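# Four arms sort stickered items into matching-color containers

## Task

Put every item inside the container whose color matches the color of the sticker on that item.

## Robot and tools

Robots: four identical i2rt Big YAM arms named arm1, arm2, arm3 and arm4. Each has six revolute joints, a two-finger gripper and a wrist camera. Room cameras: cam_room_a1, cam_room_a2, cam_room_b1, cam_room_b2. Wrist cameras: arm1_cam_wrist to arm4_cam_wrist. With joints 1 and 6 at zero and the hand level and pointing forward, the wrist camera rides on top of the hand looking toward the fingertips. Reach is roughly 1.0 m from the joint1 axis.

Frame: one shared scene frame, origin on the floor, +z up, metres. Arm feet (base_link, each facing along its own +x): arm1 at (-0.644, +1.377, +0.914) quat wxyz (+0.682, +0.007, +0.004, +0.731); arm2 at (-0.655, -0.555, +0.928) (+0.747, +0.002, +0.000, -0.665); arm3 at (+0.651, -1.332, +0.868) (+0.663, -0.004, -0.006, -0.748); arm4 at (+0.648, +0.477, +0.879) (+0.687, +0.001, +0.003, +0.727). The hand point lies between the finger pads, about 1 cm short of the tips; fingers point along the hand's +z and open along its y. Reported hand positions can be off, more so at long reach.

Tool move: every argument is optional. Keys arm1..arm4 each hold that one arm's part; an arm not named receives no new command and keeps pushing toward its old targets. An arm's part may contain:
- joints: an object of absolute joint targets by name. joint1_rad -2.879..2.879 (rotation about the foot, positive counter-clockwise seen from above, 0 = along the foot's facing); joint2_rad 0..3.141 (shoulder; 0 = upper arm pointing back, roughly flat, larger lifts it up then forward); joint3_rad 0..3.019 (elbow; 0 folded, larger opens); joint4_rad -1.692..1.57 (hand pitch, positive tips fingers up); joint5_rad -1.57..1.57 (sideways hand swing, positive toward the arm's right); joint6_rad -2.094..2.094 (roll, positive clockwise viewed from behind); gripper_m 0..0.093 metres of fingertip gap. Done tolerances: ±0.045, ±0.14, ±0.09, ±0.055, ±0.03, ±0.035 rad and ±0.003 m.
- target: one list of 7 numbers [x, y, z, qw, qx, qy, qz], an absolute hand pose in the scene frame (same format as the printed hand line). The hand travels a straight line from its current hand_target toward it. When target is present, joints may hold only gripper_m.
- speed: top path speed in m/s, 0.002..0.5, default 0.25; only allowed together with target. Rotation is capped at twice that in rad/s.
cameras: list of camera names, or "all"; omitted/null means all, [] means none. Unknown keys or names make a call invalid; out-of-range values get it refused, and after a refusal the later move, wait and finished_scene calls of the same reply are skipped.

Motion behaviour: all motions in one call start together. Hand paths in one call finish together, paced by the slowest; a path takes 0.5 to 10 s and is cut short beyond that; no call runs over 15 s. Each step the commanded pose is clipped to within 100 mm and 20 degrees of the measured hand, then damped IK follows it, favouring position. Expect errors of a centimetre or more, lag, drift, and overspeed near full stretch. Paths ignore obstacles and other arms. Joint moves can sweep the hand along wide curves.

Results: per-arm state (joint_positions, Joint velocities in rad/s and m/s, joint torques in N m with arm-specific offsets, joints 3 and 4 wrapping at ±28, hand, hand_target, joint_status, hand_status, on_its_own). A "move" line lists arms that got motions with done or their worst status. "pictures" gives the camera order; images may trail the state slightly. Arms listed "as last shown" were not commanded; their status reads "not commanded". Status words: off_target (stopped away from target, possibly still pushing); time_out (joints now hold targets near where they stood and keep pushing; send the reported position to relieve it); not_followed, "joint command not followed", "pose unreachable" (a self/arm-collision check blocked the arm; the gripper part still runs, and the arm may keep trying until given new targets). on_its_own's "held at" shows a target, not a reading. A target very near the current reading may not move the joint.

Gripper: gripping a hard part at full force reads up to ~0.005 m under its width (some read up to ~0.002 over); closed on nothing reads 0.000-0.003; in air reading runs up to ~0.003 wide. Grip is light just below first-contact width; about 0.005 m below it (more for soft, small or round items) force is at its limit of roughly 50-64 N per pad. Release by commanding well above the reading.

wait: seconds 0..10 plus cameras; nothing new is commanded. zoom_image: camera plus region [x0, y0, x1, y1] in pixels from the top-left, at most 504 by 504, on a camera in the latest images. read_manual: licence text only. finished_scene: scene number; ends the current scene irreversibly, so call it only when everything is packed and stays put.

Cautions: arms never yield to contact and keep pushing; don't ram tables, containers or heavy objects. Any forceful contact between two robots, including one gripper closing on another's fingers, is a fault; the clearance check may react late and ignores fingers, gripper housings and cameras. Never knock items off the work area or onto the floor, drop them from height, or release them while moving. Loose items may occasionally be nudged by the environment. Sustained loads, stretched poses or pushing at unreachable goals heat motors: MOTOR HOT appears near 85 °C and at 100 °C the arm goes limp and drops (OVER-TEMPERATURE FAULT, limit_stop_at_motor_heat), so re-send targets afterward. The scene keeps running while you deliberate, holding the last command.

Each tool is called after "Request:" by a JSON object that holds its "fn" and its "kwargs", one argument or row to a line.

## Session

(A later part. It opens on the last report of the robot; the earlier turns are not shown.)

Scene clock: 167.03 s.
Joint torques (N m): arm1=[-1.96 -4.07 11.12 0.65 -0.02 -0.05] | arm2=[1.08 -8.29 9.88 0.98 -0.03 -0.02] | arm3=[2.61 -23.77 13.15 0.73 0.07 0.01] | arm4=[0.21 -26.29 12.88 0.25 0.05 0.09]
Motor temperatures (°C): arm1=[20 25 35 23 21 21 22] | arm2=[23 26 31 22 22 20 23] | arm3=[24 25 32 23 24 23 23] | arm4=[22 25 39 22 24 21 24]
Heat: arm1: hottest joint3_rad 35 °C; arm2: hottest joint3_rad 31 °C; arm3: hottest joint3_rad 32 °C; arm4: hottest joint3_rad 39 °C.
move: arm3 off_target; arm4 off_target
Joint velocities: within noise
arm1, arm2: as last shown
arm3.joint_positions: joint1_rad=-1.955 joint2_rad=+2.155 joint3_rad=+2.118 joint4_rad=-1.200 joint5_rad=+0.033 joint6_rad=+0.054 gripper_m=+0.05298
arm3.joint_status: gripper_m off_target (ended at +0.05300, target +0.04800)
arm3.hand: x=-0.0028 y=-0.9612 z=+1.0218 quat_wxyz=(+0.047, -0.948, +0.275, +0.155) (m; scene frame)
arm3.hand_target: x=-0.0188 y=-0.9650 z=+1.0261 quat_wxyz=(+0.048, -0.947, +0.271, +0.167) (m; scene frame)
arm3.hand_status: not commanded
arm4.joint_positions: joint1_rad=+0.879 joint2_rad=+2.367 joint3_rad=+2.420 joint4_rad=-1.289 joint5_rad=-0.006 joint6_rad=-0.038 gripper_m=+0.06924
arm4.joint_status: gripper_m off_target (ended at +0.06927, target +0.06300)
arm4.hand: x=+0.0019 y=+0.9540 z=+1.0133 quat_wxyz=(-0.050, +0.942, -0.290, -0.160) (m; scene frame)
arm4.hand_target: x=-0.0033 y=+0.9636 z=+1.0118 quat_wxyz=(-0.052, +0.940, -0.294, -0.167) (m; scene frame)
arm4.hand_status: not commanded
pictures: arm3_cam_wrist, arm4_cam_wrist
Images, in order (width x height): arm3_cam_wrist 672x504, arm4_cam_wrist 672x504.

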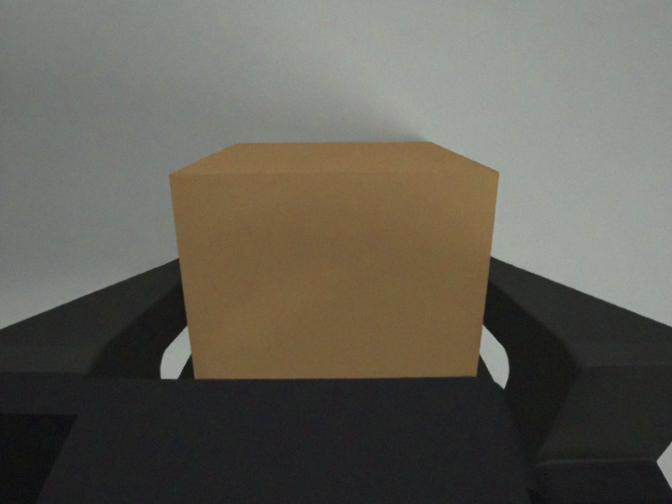

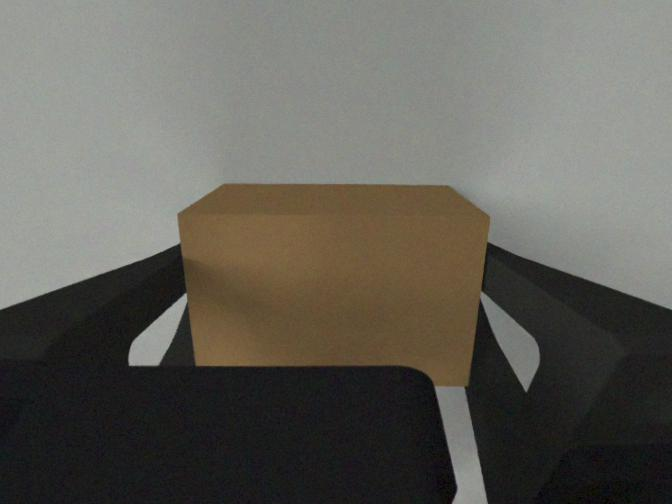

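Request:
{"fn": "move", "kwargs": {
  "arm3": {"target":[-0.005,-0.965,1.08,0.0478,-0.9469,0.2715,0.1669],"speed":0.2},
  "arm4": {"target":[0.005,0.95,1.075,0.0518,-0.940,0.2938,0.1657],"speed":0.2},
  "cameras": []
}}

Request:
{"fn": "move", "kwargs": {
  "arm3": {"target":[0.13,-0.985,1.08,0.0391,-0.9598,0.2216,0.1692],"speed":0.25},
  "arm4": {"target":[0.12,0.873,1.08,0.0518,-0.940,0.2938,0.1657],"speed":0.25},
  "cameras": []
}}

Request:
{"fn": "move", "kwargs": {
  "arm3": {"target":[0.38,-1.12,1.07,0.0391,-0.9598,0.2216,0.1692],"speed":0.35},
  "arm4": {"target":[0.38,0.69,1.07,0.0518,-0.940,0.2938,0.1657],"speed":0.35},
  "cameras": ["arm3_cam_wrist","arm4_cam_wrist"]
}}

Request:
{"fn": "move", "kwargs": {
  "arm3": {"joints":{"joint2_rad":0.734,"joint3_rad":0.826,"joint4_rad":-1.314,"joint5_rad":0,"joint6_rad":0}},
  "arm4": {"joints":{"joint2_rad":0.734,"joint3_rad":0.826,"joint4_rad":-1.314,"joint5_rad":0,"joint6_rad":0}},
  "cameras": []
}}

Request:
{"fn": "move", "kwargs": {
  "arm3": {"joints":{"joint1_rad":0.993}},
  "arm4": {"joints":{"joint1_rad":-1.131}},
  "cameras": ["arm3_cam_wrist","arm4_cam_wrist"]
}}

Scene clock: 196.17 s.
Joint torques (N m): arm1=[-2.14 -4.54 11.15 0.58 -0.08 -0.02] | arm2=[0.91 -8.41 9.88 1.03 -0.04 -0.02] | arm3=[1.96 -27.81 14.19 0.14 -0.03 -0.07] | arm4=[0.73 -29.27 12.53 0.05 0.13 0.13]
Motor temperatures (°C): arm1=[20 24 35 23 21 21 22] | arm2=[23 25 31 22 22 20 23] | arm3=[24 27 33 23 24 23 24] | arm4=[22 26 42 22 24 21 26]
Heat: arm1: hottest joint3_rad 35 °C; arm2: hottest joint3_rad 31 °C; arm3: hottest joint3_rad 33 °C; arm4: hottest joint3_rad 42 °C.
move: arm3 off_target; arm4 off_target
Joint velocities: within noise
arm1, arm2: as last shown
arm3.joint_positions: joint1_rad=-1.955 joint2_rad=+2.153 joint3_rad=+2.166 joint4_rad=-1.300 joint5_rad=+0.033 joint6_rad=+0.054 gripper_m=+0.05298
arm3.joint_status: not commanded
arm3.hand: x=+0.0077 y=-0.9668 z=+1.0381 quat_wxyz=(+0.041, -0.951, +0.276, +0.132) (m; scene frame)
arm3.hand_target: x=-0.0030 y=-0.9660 z=+1.0799 quat_wxyz=(+0.048, -0.947, +0.271, +0.167) (m; scene frame)
arm3.hand_status: off_target (0.044 m and 4.2 deg from the pose sent, 0.058 m and 1.4 deg at the start)
arm4.joint_positions: joint1_rad=+0.879 joint2_rad=+2.367 joint3_rad=+2.511 joint4_rad=-1.418 joint5_rad=-0.006 joint6_rad=-0.038 gripper_m=+0.06924
arm4.joint_status: not commanded
arm4.hand: x=+0.0121 y=+0.9467 z=+1.0446 quat_wxyz=(-0.044, +0.945, -0.291, -0.142) (m; scene frame)
arm4.hand_target: x=+0.0061 y=+0.9492 z=+1.0747 quat_wxyz=(-0.052, +0.940, -0.294, -0.166) (m; scene frame)
arm4.hand_status: off_target (0.031 m and 2.9 deg from the pose sent, 0.062 m and 0.8 deg at the start)
pictures: none
No camera images: "cameras" was empty.

Scene clock: 197.53 s.
Joint torques (N m): arm1=[-2.43 -4.07 11.06 0.61 -0.07 -0.06] | arm2=[0.85 -8.47 9.88 0.98 -0.04 -0.02] | arm3=[1.32 -19.9 8.99 1.29 -0.12 -0.12] | arm4=[0.67 -20.84 9.02 1.07 0.05 0.06]
Motor temperatures (°C): arm1=[20 24 35 23 21 21 22] | arm2=[23 25 31 22 22 20 23] | arm3=[24 27 33 23 24 23 24] | arm4=[22 26 41 22 24 21 26]
Heat: arm1: hottest joint3_rad 35 °C; arm2: hottest joint3_rad 31 °C; arm3: hottest joint3_rad 33 °C; arm4: hottest joint3_rad 41 °C.
move: arm3 done; arm4 done
Joint velocities: within noise
arm1, arm2: as last shown
arm3.joint_positions: joint1_rad=-2.044 joint2_rad=+1.757 joint3_rad=+1.655 joint4_rad=-1.126 joint5_rad=-0.035 joint6_rad=-0.127 gripper_m=+0.05298
arm3.joint_status: not commanded
arm3.hand: x=+0.1322 y=-0.9854 z=+1.0795 quat_wxyz=(+0.037, -0.960, +0.226, +0.163) (m; scene frame)
arm3.hand_target: x=+0.1300 y=-0.9849 z=+1.0800 quat_wxyz=(+0.039, -0.960, +0.222, +0.169) (m; scene frame)
arm3.hand_status: done (0.002 m and 0.9 deg from the pose sent, 0.131 m and 7.6 deg at the start)
arm4.joint_positions: joint1_rad=+0.879 joint2_rad=+1.857 joint3_rad=+1.754 joint4_rad=-1.133 joint5_rad=-0.006 joint6_rad=-0.038 gripper_m=+0.06924
arm4.joint_status: not commanded
arm4.hand: x=+0.1210 y=+0.8666 z=+1.0816 quat_wxyz=(-0.050, +0.942, -0.290, -0.160) (m; scene frame)
arm4.hand_target: x=+0.1201 y=+0.8730 z=+1.0799 quat_wxyz=(-0.052, +0.940, -0.294, -0.165) (m; scene frame)
arm4.hand_status: done (0.007 m and 0.8 deg from the pose sent, 0.135 m and 2.9 deg at the start)
pictures: none
No camera images: "cameras" was empty.

Scene clock: 199.20 s.
Joint torques (N m): arm1=[-2.49 -4.42 11.17 0.53 -0.01 -0.05] | arm2=[0.97 -8.41 9.88 0.96 -0.04 -0.02] | arm3=[0.32 -5.89 9.4 0.54 -0.16 -0.11] | arm4=[0.15 -5.77 9.5 0.38 -0.06 -0.1]
Motor temperatures (°C): arm1=[20 24 35 23 21 21 22] | arm2=[23 25 31 22 22 20 23] | arm3=[24 27 33 23 24 23 24] | arm4=[22 26 41 22 24 21 26]
Heat: arm1: hottest joint3_rad 35 °C; arm2: hottest joint3_rad 31 °C; arm3: hottest joint3_rad 33 °C; arm4: hottest joint3_rad 41 °C.
move: arm3 done; arm4 done
Joint velocities: within noise
arm1, arm2: as last shown
arm3.joint_positions: joint1_rad=-2.129 joint2_rad=+1.006 joint3_rad=+0.881 joint4_rad=-1.089 joint5_rad=-0.069 joint6_rad=-0.220 gripper_m=+0.05298
arm3.joint_status: not commanded
arm3.hand: x=+0.3776 y=-1.1230 z=+1.0715 quat_wxyz=(+0.040, -0.960, +0.219, +0.172) (m; scene frame)
arm3.hand_target: x=+0.3800 y=-1.1201 z=+1.0700 quat_wxyz=(+0.039, -0.960, +0.221, +0.169) (m; scene frame)
arm3.hand_status: done (0.004 m and 0.5 deg from the pose sent, 0.282 m and 0.9 deg at the start)
arm4.joint_positions: joint1_rad=+0.846 joint2_rad=+1.014 joint3_rad=+0.838 joint4_rad=-1.045 joint5_rad=-0.015 joint6_rad=-0.054 gripper_m=+0.06924
arm4.joint_status: not commanded
arm4.hand: x=+0.3802 y=+0.6875 z=+1.0679 quat_wxyz=(-0.053, +0.939, -0.297, -0.167) (m; scene frame)
arm4.hand_target: x=+0.3801 y=+0.6900 z=+1.0699 quat_wxyz=(-0.052, +0.940, -0.294, -0.166) (m; scene frame)
arm4.hand_status: done (0.003 m and 0.5 deg from the pose sent, 0.314 m and 0.8 deg at the start)
pictures: arm3_cam_wrist, arm4_cam_wrist
Images, in order (width x height): arm3_cam_wrist 672x504, arm4_cam_wrist 672x504.

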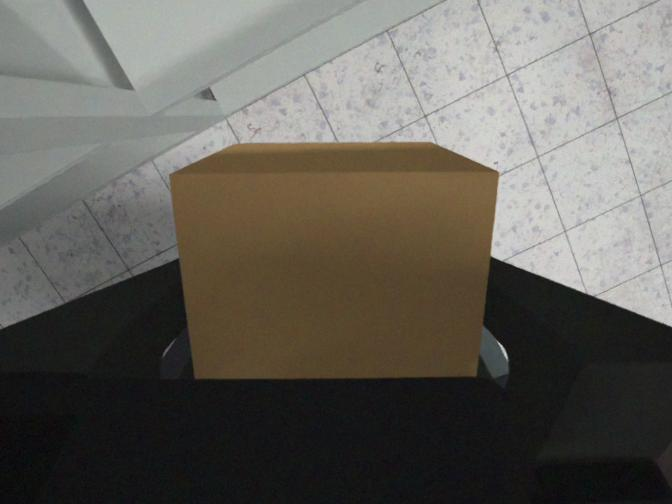

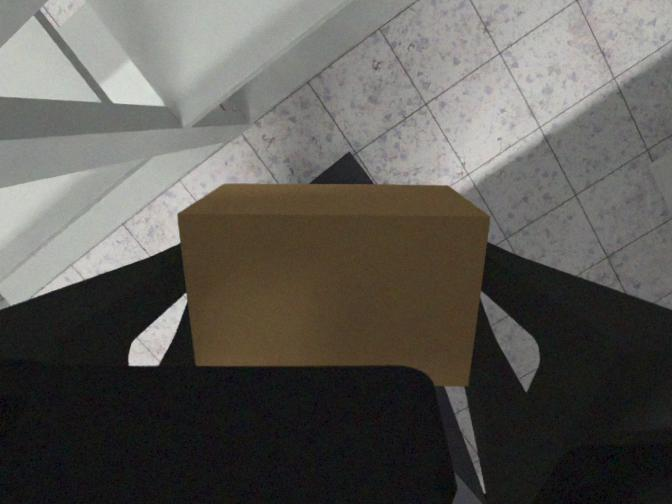

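Scene clock: 200.33 s.
Joint torques (N m): arm1=[-2.02 -4.25 10.99 0.7 -0.04 -0.07] | arm2=[1.03 -8.35 9.87 1.01 -0.04 -0.02] | arm3=[0.32 -1.79 10.09 0.47 0.11 0.04] | arm4=[0.38 -1.03 9.66 0.34 0.2 0.16]
Motor temperatures (°C): arm1=[20 24 35 23 21 21 22] | arm2=[23 25 31 22 22 20 23] | arm3=[24 27 33 23 24 23 24] | arm4=[22 26 41 22 24 21 26]
Heat: arm1: hottest joint3_rad 35 °C; arm2: hottest joint3_rad 31 °C; arm3: hottest joint3_rad 33 °C; arm4: hottest joint3_rad 41 °C.
move: arm3 done; arm4 done
Joint velocities: within noise
arm1.joint_positions: joint1_rad=-2.247 joint2_rad=+1.104 joint3_rad=+0.818 joint4_rad=-0.917 joint5_rad=-0.006 joint6_rad=+0.007 gripper_m=+0.09297
arm1.joint_status: not commanded
arm1.hand: x=-0.3391 y=+1.1677 z=+1.0687 quat_wxyz=(-0.168, -0.296, -0.939, +0.052) (m; scene frame)
arm1.hand_target: x=-0.3400 y=+1.1670 z=+1.0700 quat_wxyz=(-0.166, -0.294, -0.940, +0.052) (m; scene frame)
arm1.hand_status: not commanded
arm2.joint_positions: joint1_rad=+0.921 joint2_rad=+1.128 joint3_rad=+0.801 joint4_rad=-0.871 joint5_rad=+0.003 joint6_rad=+0.007 gripper_m=+0.09293
arm2.joint_status: not commanded
arm2.hand: x=-0.3345 y=-0.7464 z=+1.0764 quat_wxyz=(-0.179, -0.263, -0.947, +0.048) (m; scene frame)
arm2.hand_target: x=-0.3399 y=-0.7420 z=+1.0700 quat_wxyz=(-0.168, -0.258, -0.950, +0.045) (m; scene frame)
arm2.hand_status: not commanded
arm3.joint_positions: joint1_rad=-2.129 joint2_rad=+0.730 joint3_rad=+0.818 joint4_rad=-1.309 joint5_rad=-0.003 joint6_rad=-0.008 gripper_m=+0.05298
arm3.joint_status: all done
arm3.hand: x=+0.4559 y=-1.1711 z=+1.0996 quat_wxyz=(+0.051, -0.930, +0.325, +0.162) (m; scene frame)
arm3.hand_target: x=+0.4575 y=-1.1678 z=+1.1017 quat_wxyz=(+0.053, -0.927, +0.335, +0.160) (m; scene frame)
arm3.hand_status: not commanded
arm4.joint_positions: joint1_rad=+0.846 joint2_rad=+0.726 joint3_rad=+0.817 joint4_rad=-1.304 joint5_rad=-0.004 joint6_rad=-0.014 gripper_m=+0.06924
arm4.joint_status: all done
arm4.hand: x=+0.4520 y=+0.6336 z=+1.1148 quat_wxyz=(-0.056, +0.932, -0.317, -0.170) (m; scene frame)
arm4.hand_target: x=+0.4532 y=+0.6357 z=+1.1162 quat_wxyz=(-0.055, +0.929, -0.327, -0.165) (m; scene frame)
arm4.hand_status: not commanded
pictures: none
No camera images: "cameras" was empty.

Scene clock: 202.73 s.
Joint torques (N m): arm1=[-2.32 -3.9 11.19 0.59 -0.07 -0.02] | arm2=[0.91 -8.29 9.91 1.01 -0.04 -0.03] | arm3=[1.96 -1.67 10.07 0.53 0.12 0] | arm4=[0.73 -1.03 9.59 0.34 0.06 0.14]
Motor temperatures (°C): arm1=[20 24 35 23 21 21 22] | arm2=[23 25 31 22 22 20 23] | arm3=[24 26 33 23 24 23 24] | arm4=[22 26 41 22 24 21 26]
Heat: arm1: hottest joint3_rad 35 °C; arm2: hottest joint3_rad 31 °C; arm3: hottest joint3_rad 33 °C; arm4: hottest joint3_rad 41 °C.
move: arm3 done; arm4 done
Joint velocities: within noise
arm1, arm2: as last shown
arm3.joint_positions: joint1_rad=+0.983 joint2_rad=+0.732 joint3_rad=+0.818 joint4_rad=-1.309 joint5_rad=-0.002 joint6_rad=-0.006 gripper_m=+0.05298
arm3.joint_status: all done
arm3.hand: x=+0.8409 y=-1.4916 z=+1.1039 quat_wxyz=(-0.165, -0.338, -0.924, +0.066) (m; scene frame)
arm3.hand_target: x=+0.8427 y=-1.4903 z=+1.1066 quat_wxyz=(-0.166, -0.336, -0.925, +0.066) (m; scene frame)
arm3.hand_status: not commanded
arm4.joint_positions: joint1_rad=-1.128 joint2_rad=+0.726 joint3_rad=+0.817 joint4_rad=-1.304 joint5_rad=+0.001 joint6_rad=-0.011 gripper_m=+0.06924
arm4.joint_status: all done
arm4.hand: x=+0.8696 y=+0.5976 z=+1.1129 quat_wxyz=(-0.170, +0.248, -0.953, -0.042) (m; scene frame)
arm4.hand_target: x=+0.8701 y=+0.5975 z=+1.1144 quat_wxyz=(-0.166, +0.242, -0.955, -0.042) (m; scene frame)
arm4.hand_status: not commanded
pictures: arm3_cam_wrist, arm4_cam_wrist
Images, in order (width x height): arm3_cam_wrist 672x504, arm4_cam_wrist 672x504.

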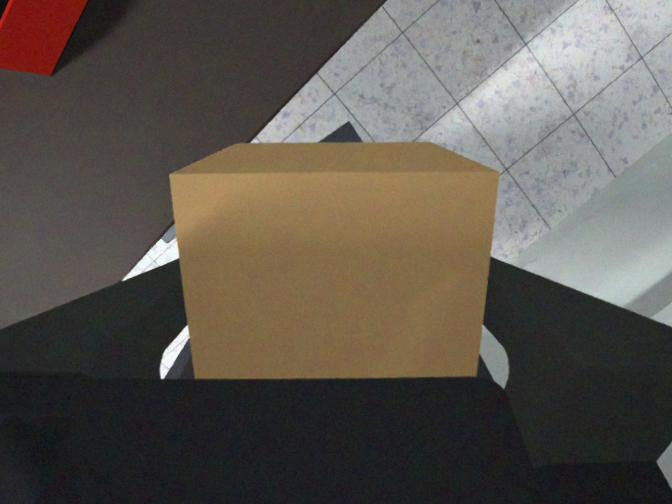

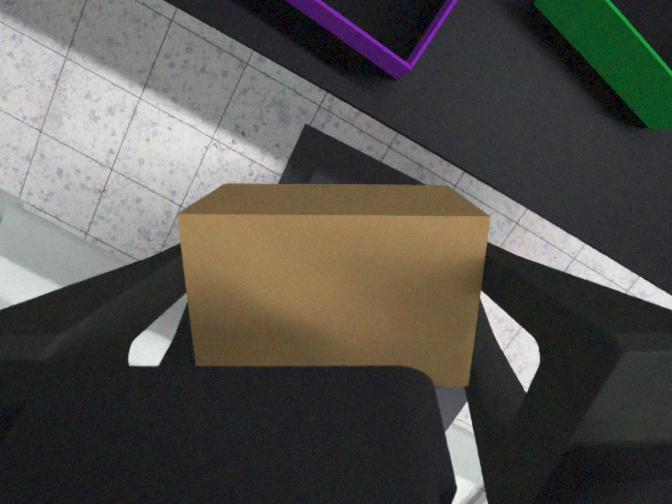

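Request:
{"fn": "move", "kwargs": {
  "arm3": {"target":[1.145,-1.745,0.94,0.1631,0.3369,0.9256,-0.0594],"speed":0.3},
  "arm4": {"target":[1.112,0.728,0.93,0.1683,-0.2425,0.9547,0.0427],"speed":0.3},
  "cameras": ["arm3_cam_wrist","arm4_cam_wrist"]
}}

Scene clock: 208.07 s.
Joint torques (N m): arm1=[-2.2 -4.72 11.19 0.73 -0.03 -0.05] | arm2=[0.97 -8.23 9.87 0.98 -0.04 -0.02] | arm3=[1.9 -20.78 12.44 0.61 -0.08 0.02] | arm4=[0.73 -15.09 10.29 0.92 -0.02 0.15]
Motor temperatures (°C): arm1=[20 24 35 23 21 21 21] | arm2=[23 25 31 22 22 20 23] | arm3=[24 26 33 23 24 23 24] | arm4=[22 26 40 22 24 21 26]
Heat: arm1: hottest joint3_rad 35 °C; arm2: hottest joint3_rad 31 °C; arm3: hottest joint3_rad 33 °C; arm4: hottest joint3_rad 40 °C.
move: arm3 off_target; arm4 off_target
Joint velocities: within noise
arm1, arm2: as last shown
arm3.joint_positions: joint1_rad=+0.983 joint2_rad=+1.922 joint3_rad=+1.431 joint4_rad=-0.793 joint5_rad=-0.007 joint6_rad=-0.006 gripper_m=+0.05298
arm3.joint_status: not commanded
arm3.hand: x=+1.1244 y=-1.7357 z=+0.9183 quat_wxyz=(-0.138, -0.339, -0.929, +0.053) (m; scene frame)
arm3.hand_target: x=+1.1440 y=-1.7440 z=+0.9405 quat_wxyz=(-0.163, -0.337, -0.925, +0.059) (m; scene frame)
arm3.hand_status: off_target (0.031 m and 3.0 deg from the pose sent, 0.428 m and 0.8 deg at the start)
arm4.joint_positions: joint1_rad=-1.128 joint2_rad=+1.657 joint3_rad=+1.021 joint4_rad=-0.634 joint5_rad=+0.001 joint6_rad=-0.011 gripper_m=+0.06924
arm4.joint_status: not commanded
arm4.hand: x=+1.0899 y=+0.7174 z=+0.9145 quat_wxyz=(-0.143, +0.249, -0.957, -0.035) (m; scene frame)
arm4.hand_target: x=+1.1110 y=+0.7275 z=+0.9307 quat_wxyz=(-0.168, +0.243, -0.954, -0.043) (m; scene frame)
arm4.hand_status: off_target (0.029 m and 3.2 deg from the pose sent, 0.330 m and 0.7 deg at the start)
pictures: arm3_cam_wrist, arm4_cam_wrist
Images, in order (width x height): arm3_cam_wrist 672x504, arm4_cam_wrist 672x504.

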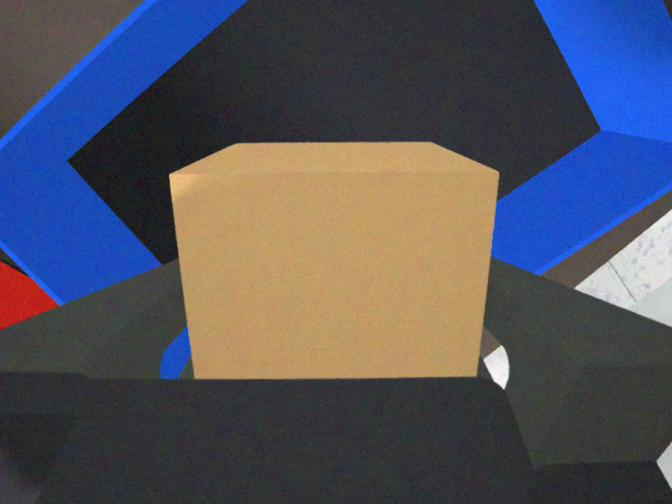

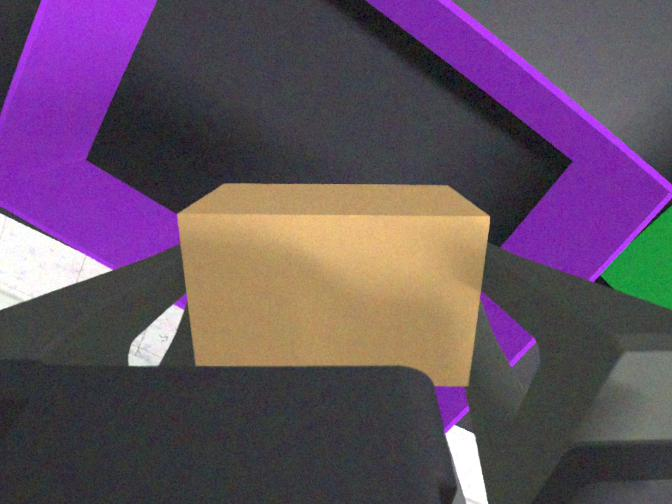

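Request:
{"fn": "move", "kwargs": {
  "arm3": {"target":[1.130,-1.740,0.768,0.1631,0.3369,0.9256,-0.0594],"speed":0.2},
  "arm4": {"target":[1.096,0.720,0.758,0.1683,-0.2425,0.9547,0.0427],"speed":0.2},
  "cameras": ["arm3_cam_wrist","arm4_cam_wrist"]
}}

Scene clock: 219.83 s.
Joint torques (N m): arm1=[-2.49 -5.3 11.02 0.75 -0.02 -0.06] | arm2=[0.97 -8.41 9.89 0.98 -0.04 -0.02] | arm3=[1.32 -21.66 6.65 1.29 -0.07 -0.04] | arm4=[0.73 -16.67 4.75 1.05 0 0.15]
Motor temperatures (°C): arm1=[20 24 35 23 21 21 21] | arm2=[23 25 31 22 22 20 23] | arm3=[24 26 34 23 24 23 24] | arm4=[22 26 40 22 24 21 26]
Heat: arm1: hottest joint3_rad 35 °C; arm2: hottest joint3_rad 31 °C; arm3: hottest joint3_rad 34 °C; arm4: hottest joint3_rad 40 °C.
move: arm3 done; arm4 done
Joint velocities: within noise
arm1, arm2: as last shown
arm3.joint_positions: joint1_rad=+0.983 joint2_rad=+2.154 joint3_rad=+1.327 joint4_rad=-0.420 joint5_rad=-0.010 joint6_rad=-0.006 gripper_m=+0.05298
arm3.joint_status: not commanded
arm3.hand: x=+1.1262 y=-1.7387 z=+0.7667 quat_wxyz=(-0.156, -0.338, -0.926, +0.058) (m; scene frame)
arm3.hand_target: x=+1.1300 y=-1.7399 z=+0.7680 quat_wxyz=(-0.163, -0.337, -0.926, +0.059) (m; scene frame)
arm3.hand_status: done (0.004 m and 0.9 deg from the pose sent, 0.151 m and 3.0 deg at the start)
arm4.joint_positions: joint1_rad=-1.128 joint2_rad=+1.983 joint3_rad=+0.925 joint4_rad=-0.169 joint5_rad=+0.001 joint6_rad=-0.011 gripper_m=+0.06924
arm4.joint_status: not commanded
arm4.hand: x=+1.0924 y=+0.7186 z=+0.7599 quat_wxyz=(-0.163, +0.248, -0.954, -0.040) (m; scene frame)
arm4.hand_target: x=+1.0960 y=+0.7200 z=+0.7581 quat_wxyz=(-0.168, +0.243, -0.954, -0.043) (m; scene frame)
arm4.hand_status: done (0.004 m and 1.0 deg from the pose sent, 0.157 m and 3.2 deg at the start)
pictures: arm3_cam_wrist, arm4_cam_wrist
Images, in order (width x height): arm3_cam_wrist 672x504, arm4_cam_wrist 672x504.

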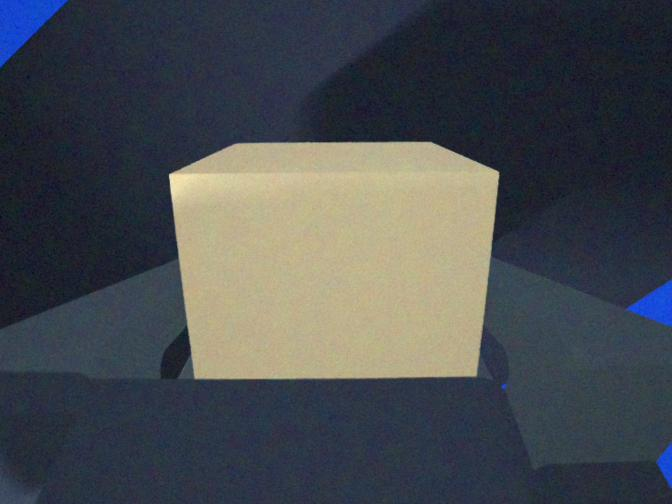

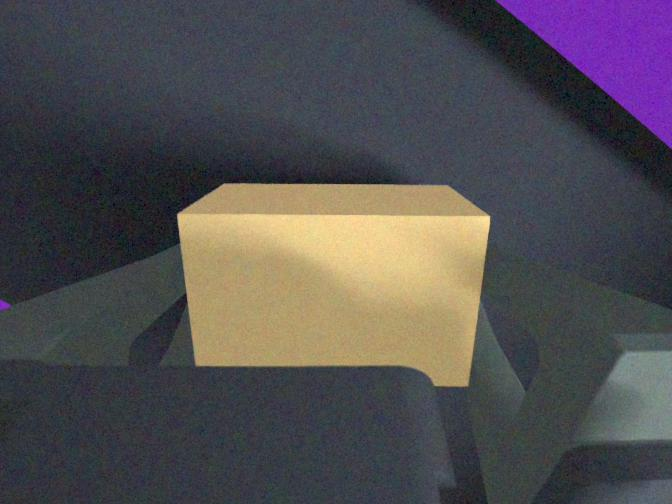

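Request:
{"fn": "move", "kwargs": {
  "arm3": {"target":[1.130,-1.740,0.745,0.1631,0.3369,0.9256,-0.0594],"speed":0.08},
  "arm4": {"target":[1.096,0.720,0.735,0.1683,-0.2425,0.9547,0.0427],"speed":0.08},
  "cameras": []
}}

Request:
{"fn": "move", "kwargs": {
  "arm3": {"target":[1.130,-1.740,0.735,0.1631,0.3369,0.9256,-0.0594],"speed":0.08},
  "arm4": {"target":[1.096,0.720,0.725,0.1683,-0.2425,0.9547,0.0427],"speed":0.08},
  "cameras": []
}}

Scene clock: 225.70 s.
Joint torques (N m): arm1=[-2.61 -4.25 11.19 0.8 -0.03 -0.04] | arm2=[0.85 -8.29 9.91 0.98 -0.03 -0.02] | arm3=[1.32 -20.89 6.58 1.31 -0.07 -0.04] | arm4=[1.03 -16.32 4.75 1.06 0.03 0.13]
Motor temperatures (°C): arm1=[20 24 35 23 21 21 21] | arm2=[23 25 31 22 22 20 23] | arm3=[24 27 33 23 24 23 24] | arm4=[22 26 39 22 24 21 26]
Heat: arm1: hottest joint3_rad 35 °C; arm2: hottest joint3_rad 31 °C; arm3: hottest joint3_rad 33 °C; arm4: hottest joint3_rad 39 °C.
move: arm3 done; arm4 done
Joint velocities: within noise
arm1, arm2: as last shown
arm3.joint_positions: joint1_rad=+0.983 joint2_rad=+2.189 joint3_rad=+1.327 joint4_rad=-0.377 joint5_rad=-0.010 joint6_rad=-0.006 gripper_m=+0.05298
arm3.joint_status: not commanded
arm3.hand: x=+1.1273 y=-1.7399 z=+0.7492 quat_wxyz=(-0.159, -0.338, -0.926, +0.059) (m; scene frame)
arm3.hand_target: x=+1.1299 y=-1.7398 z=+0.7450 quat_wxyz=(-0.163, -0.337, -0.926, +0.059) (m; scene frame)
arm3.hand_status: done (0.005 m and 0.4 deg from the pose sent, 0.022 m and 0.9 deg at the start)
arm4.joint_positions: joint1_rad=-1.128 joint2_rad=+2.034 joint3_rad=+0.925 joint4_rad=-0.115 joint5_rad=+0.001 joint6_rad=-0.011 gripper_m=+0.06924
arm4.joint_status: not commanded
arm4.hand: x=+1.0920 y=+0.7184 z=+0.7400 quat_wxyz=(-0.165, +0.248, -0.954, -0.040) (m; scene frame)
arm4.hand_target: x=+1.0958 y=+0.7200 z=+0.7351 quat_wxyz=(-0.168, +0.243, -0.954, -0.043) (m; scene frame)
arm4.hand_status: done (0.007 m and 0.8 deg from the pose sent, 0.025 m and 1.0 deg at the start)
pictures: none
No camera images: "cameras" was empty.

Scene clock: 226.67 s.
Joint torques (N m): arm1=[-2.37 -4.54 11.25 0.7 -0.07 -0.06] | arm2=[1.03 -8.29 9.88 0.98 -0.04 -0.02] | arm3=[1.14 -19.6 6.54 1.39 -0.05 -0.05] | arm4=[0.85 -14.27 4.98 1.29 0.04 0.15]
Motor temperatures (°C): arm1=[20 24 35 23 21 21 21] | arm2=[23 25 31 22 22 20 23] | arm3=[24 27 33 23 24 23 24] | arm4=[22 26 38 22 24 21 26]
Heat: arm1: hottest joint3_rad 35 °C; arm2: hottest joint3_rad 31 °C; arm3: hottest joint3_rad 33 °C; arm4: hottest joint3_rad 38 °C.
move: arm3 off_target; arm4 off_target
Joint velocities: within noise
arm1, arm2: as last shown
arm3.joint_positions: joint1_rad=+0.983 joint2_rad=+2.194 joint3_rad=+1.327 joint4_rad=-0.360 joint5_rad=-0.010 joint6_rad=-0.006 gripper_m=+0.05298
arm3.joint_status: not commanded
arm3.hand: x=+1.1294 y=-1.7416 z=+0.7474 quat_wxyz=(-0.165, -0.337, -0.925, +0.061) (m; scene frame)
arm3.hand_target: x=+1.1297 y=-1.7397 z=+0.7351 quat_wxyz=(-0.163, -0.337, -0.926, +0.059) (m; scene frame)
arm3.hand_status: off_target (0.012 m and 0.3 deg from the pose sent, 0.014 m and 0.4 deg at the start)
arm4.joint_positions: joint1_rad=-1.128 joint2_rad=+2.038 joint3_rad=+0.925 joint4_rad=-0.095 joint5_rad=+0.001 joint6_rad=-0.011 gripper_m=+0.06924
arm4.joint_status: not commanded
arm4.hand: x=+1.0951 y=+0.7202 z=+0.7397 quat_wxyz=(-0.172, +0.248, -0.952, -0.042) (m; scene frame)
arm4.hand_target: x=+1.0955 y=+0.7198 z=+0.7255 quat_wxyz=(-0.168, +0.243, -0.954, -0.043) (m; scene frame)
arm4.hand_status: off_target (0.015 m and 0.8 deg from the pose sent, 0.016 m and 0.8 deg at the start)
pictures: none
No camera images: "cameras" was empty.

Both are in contact; releasing and rising.

Request:
{"fn": "move", "kwargs": {
  "arm3": {"target":[1.130,-1.740,0.740,0.1631,0.3369,0.9256,-0.0594],"joints":{"gripper_m":0.09},"speed":0.08},
  "arm4": {"target":[1.096,0.720,0.731,0.1683,-0.2425,0.9547,0.0427],"joints":{"gripper_m":0.09},"speed":0.08},
  "cameras": []
}}

Request:
{"fn": "move", "kwargs": {
  "arm3": {"target":[1.120,-1.733,0.92,0.1631,0.3369,0.9256,-0.0594],"speed":0.18},
  "arm4": {"target":[1.086,0.714,0.92,0.1683,-0.2425,0.9547,0.0427],"speed":0.18},
  "cameras": ["arm3_cam_wrist","arm4_cam_wrist"]
}}

Scene clock: 232.43 s.
Joint torques (N m): arm1=[-2.26 -4.19 11.1 0.7 -0.04 0.02] | arm2=[0.91 -8.35 9.91 0.99 -0.04 -0.02] | arm3=[1.14 -20.54 6.56 0.96 -0.05 -0.04] | arm4=[0.56 -16.5 4.75 0.77 0.04 0.16]
Motor temperatures (°C): arm1=[20 24 35 23 21 21 21] | arm2=[23 25 31 22 22 20 23] | arm3=[24 27 32 23 24 23 24] | arm4=[22 26 37 22 24 21 26]
Heat: arm1: hottest joint3_rad 35 °C; arm2: hottest joint3_rad 31 °C; arm3: hottest joint3_rad 32 °C; arm4: hottest joint3_rad 37 °C.
move: arm3 done; arm4 done
Joint velocities: within noise
arm1, arm2: as last shown
arm3.joint_positions: joint1_rad=+0.983 joint2_rad=+2.194 joint3_rad=+1.327 joint4_rad=-0.359 joint5_rad=-0.010 joint6_rad=-0.006 gripper_m=+0.08996
arm3.joint_status: all done
arm3.hand: x=+1.1295 y=-1.7417 z=+0.7472 quat_wxyz=(-0.165, -0.337, -0.925, +0.061) (m; scene frame)
arm3.hand_target: x=+1.1299 y=-1.7398 z=+0.7401 quat_wxyz=(-0.163, -0.337, -0.925, +0.059) (m; scene frame)
arm3.hand_status: done (0.007 m and 0.4 deg from the pose sent, 0.008 m and 0.3 deg at the start)
arm4.joint_positions: joint1_rad=-1.128 joint2_rad=+2.045 joint3_rad=+0.925 joint4_rad=-0.092 joint5_rad=+0.001 joint6_rad=-0.011 gripper_m=+0.08992
arm4.joint_status: all done
arm4.hand: x=+1.0939 y=+0.7195 z=+0.7363 quat_wxyz=(-0.170, +0.248, -0.953, -0.042) (m; scene frame)
arm4.hand_target: x=+1.0959 y=+0.7200 z=+0.7311 quat_wxyz=(-0.168, +0.243, -0.954, -0.043) (m; scene frame)
arm4.hand_status: done (0.006 m and 0.7 deg from the pose sent, 0.009 m and 0.8 deg at the start)
pictures: none
No camera images: "cameras" was empty.

Scene clock: 234.17 s.
Joint torques (N m): arm1=[-1.67 -4.37 11.12 0.62 -0.04 -0.08] | arm2=[0.97 -8.41 9.88 0.95 -0.04 -0.02] | arm3=[0.79 -19.96 11.59 0.29 -0.07 -0.09] | arm4=[0.38 -14.62 9.55 0.28 0.02 0.11]
Motor temperatures (°C): arm1=[20 24 35 23 21 21 21] | arm2=[23 25 31 22 22 20 23] | arm3=[24 27 32 23 24 23 24] | arm4=[22 26 37 22 24 21 26]
Heat: arm1: hottest joint3_rad 35 °C; arm2: hottest joint3_rad 31 °C; arm3: hottest joint3_rad 32 °C; arm4: hottest joint3_rad 37 °C.
move: arm3 off_target; arm4 off_target
Joint velocities: within noise
arm1, arm2: as last shown
arm3.joint_positions: joint1_rad=+0.983 joint2_rad=+1.887 joint3_rad=+1.320 joint4_rad=-0.705 joint5_rad=-0.011 joint6_rad=-0.006 gripper_m=+0.08997
arm3.joint_status: not commanded
arm3.hand: x=+1.1068 y=-1.7201 z=+0.9004 quat_wxyz=(-0.144, -0.339, -0.928, +0.053) (m; scene frame)
arm3.hand_target: x=+1.1193 y=-1.7323 z=+0.9204 quat_wxyz=(-0.163, -0.337, -0.925, +0.060) (m; scene frame)
arm3.hand_status: off_target (0.027 m and 2.3 deg from the pose sent, 0.173 m and 0.4 deg at the start)
arm4.joint_positions: joint1_rad=-1.128 joint2_rad=+1.616 joint3_rad=+0.931 joint4_rad=-0.560 joint5_rad=+0.001 joint6_rad=-0.011 gripper_m=+0.08992
arm4.joint_status: not commanded
arm4.hand: x=+1.0716 y=+0.7075 z=+0.9056 quat_wxyz=(-0.155, +0.249, -0.955, -0.038) (m; scene frame)
arm4.hand_target: x=+1.0855 y=+0.7138 z=+0.9202 quat_wxyz=(-0.168, +0.243, -0.954, -0.043) (m; scene frame)
arm4.hand_status: off_target (0.021 m and 1.8 deg from the pose sent, 0.184 m and 0.7 deg at the start)
pictures: arm3_cam_wrist, arm4_cam_wrist
Images, in order (width x height): arm3_cam_wrist 672x504, arm4_cam_wrist 672x504.

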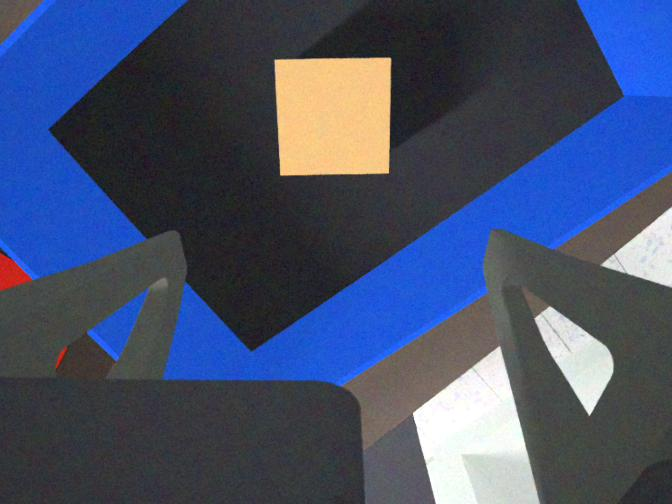

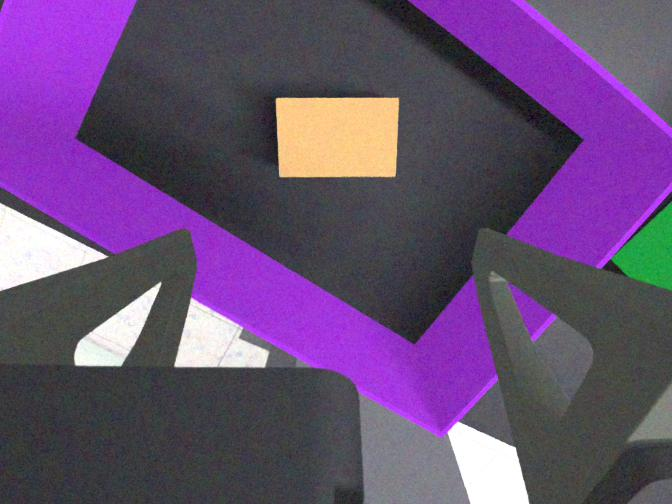

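Request:
{"fn": "finished_scene", "kwargs": {
  "scene": 3
}}

The scene is finished: the task was done.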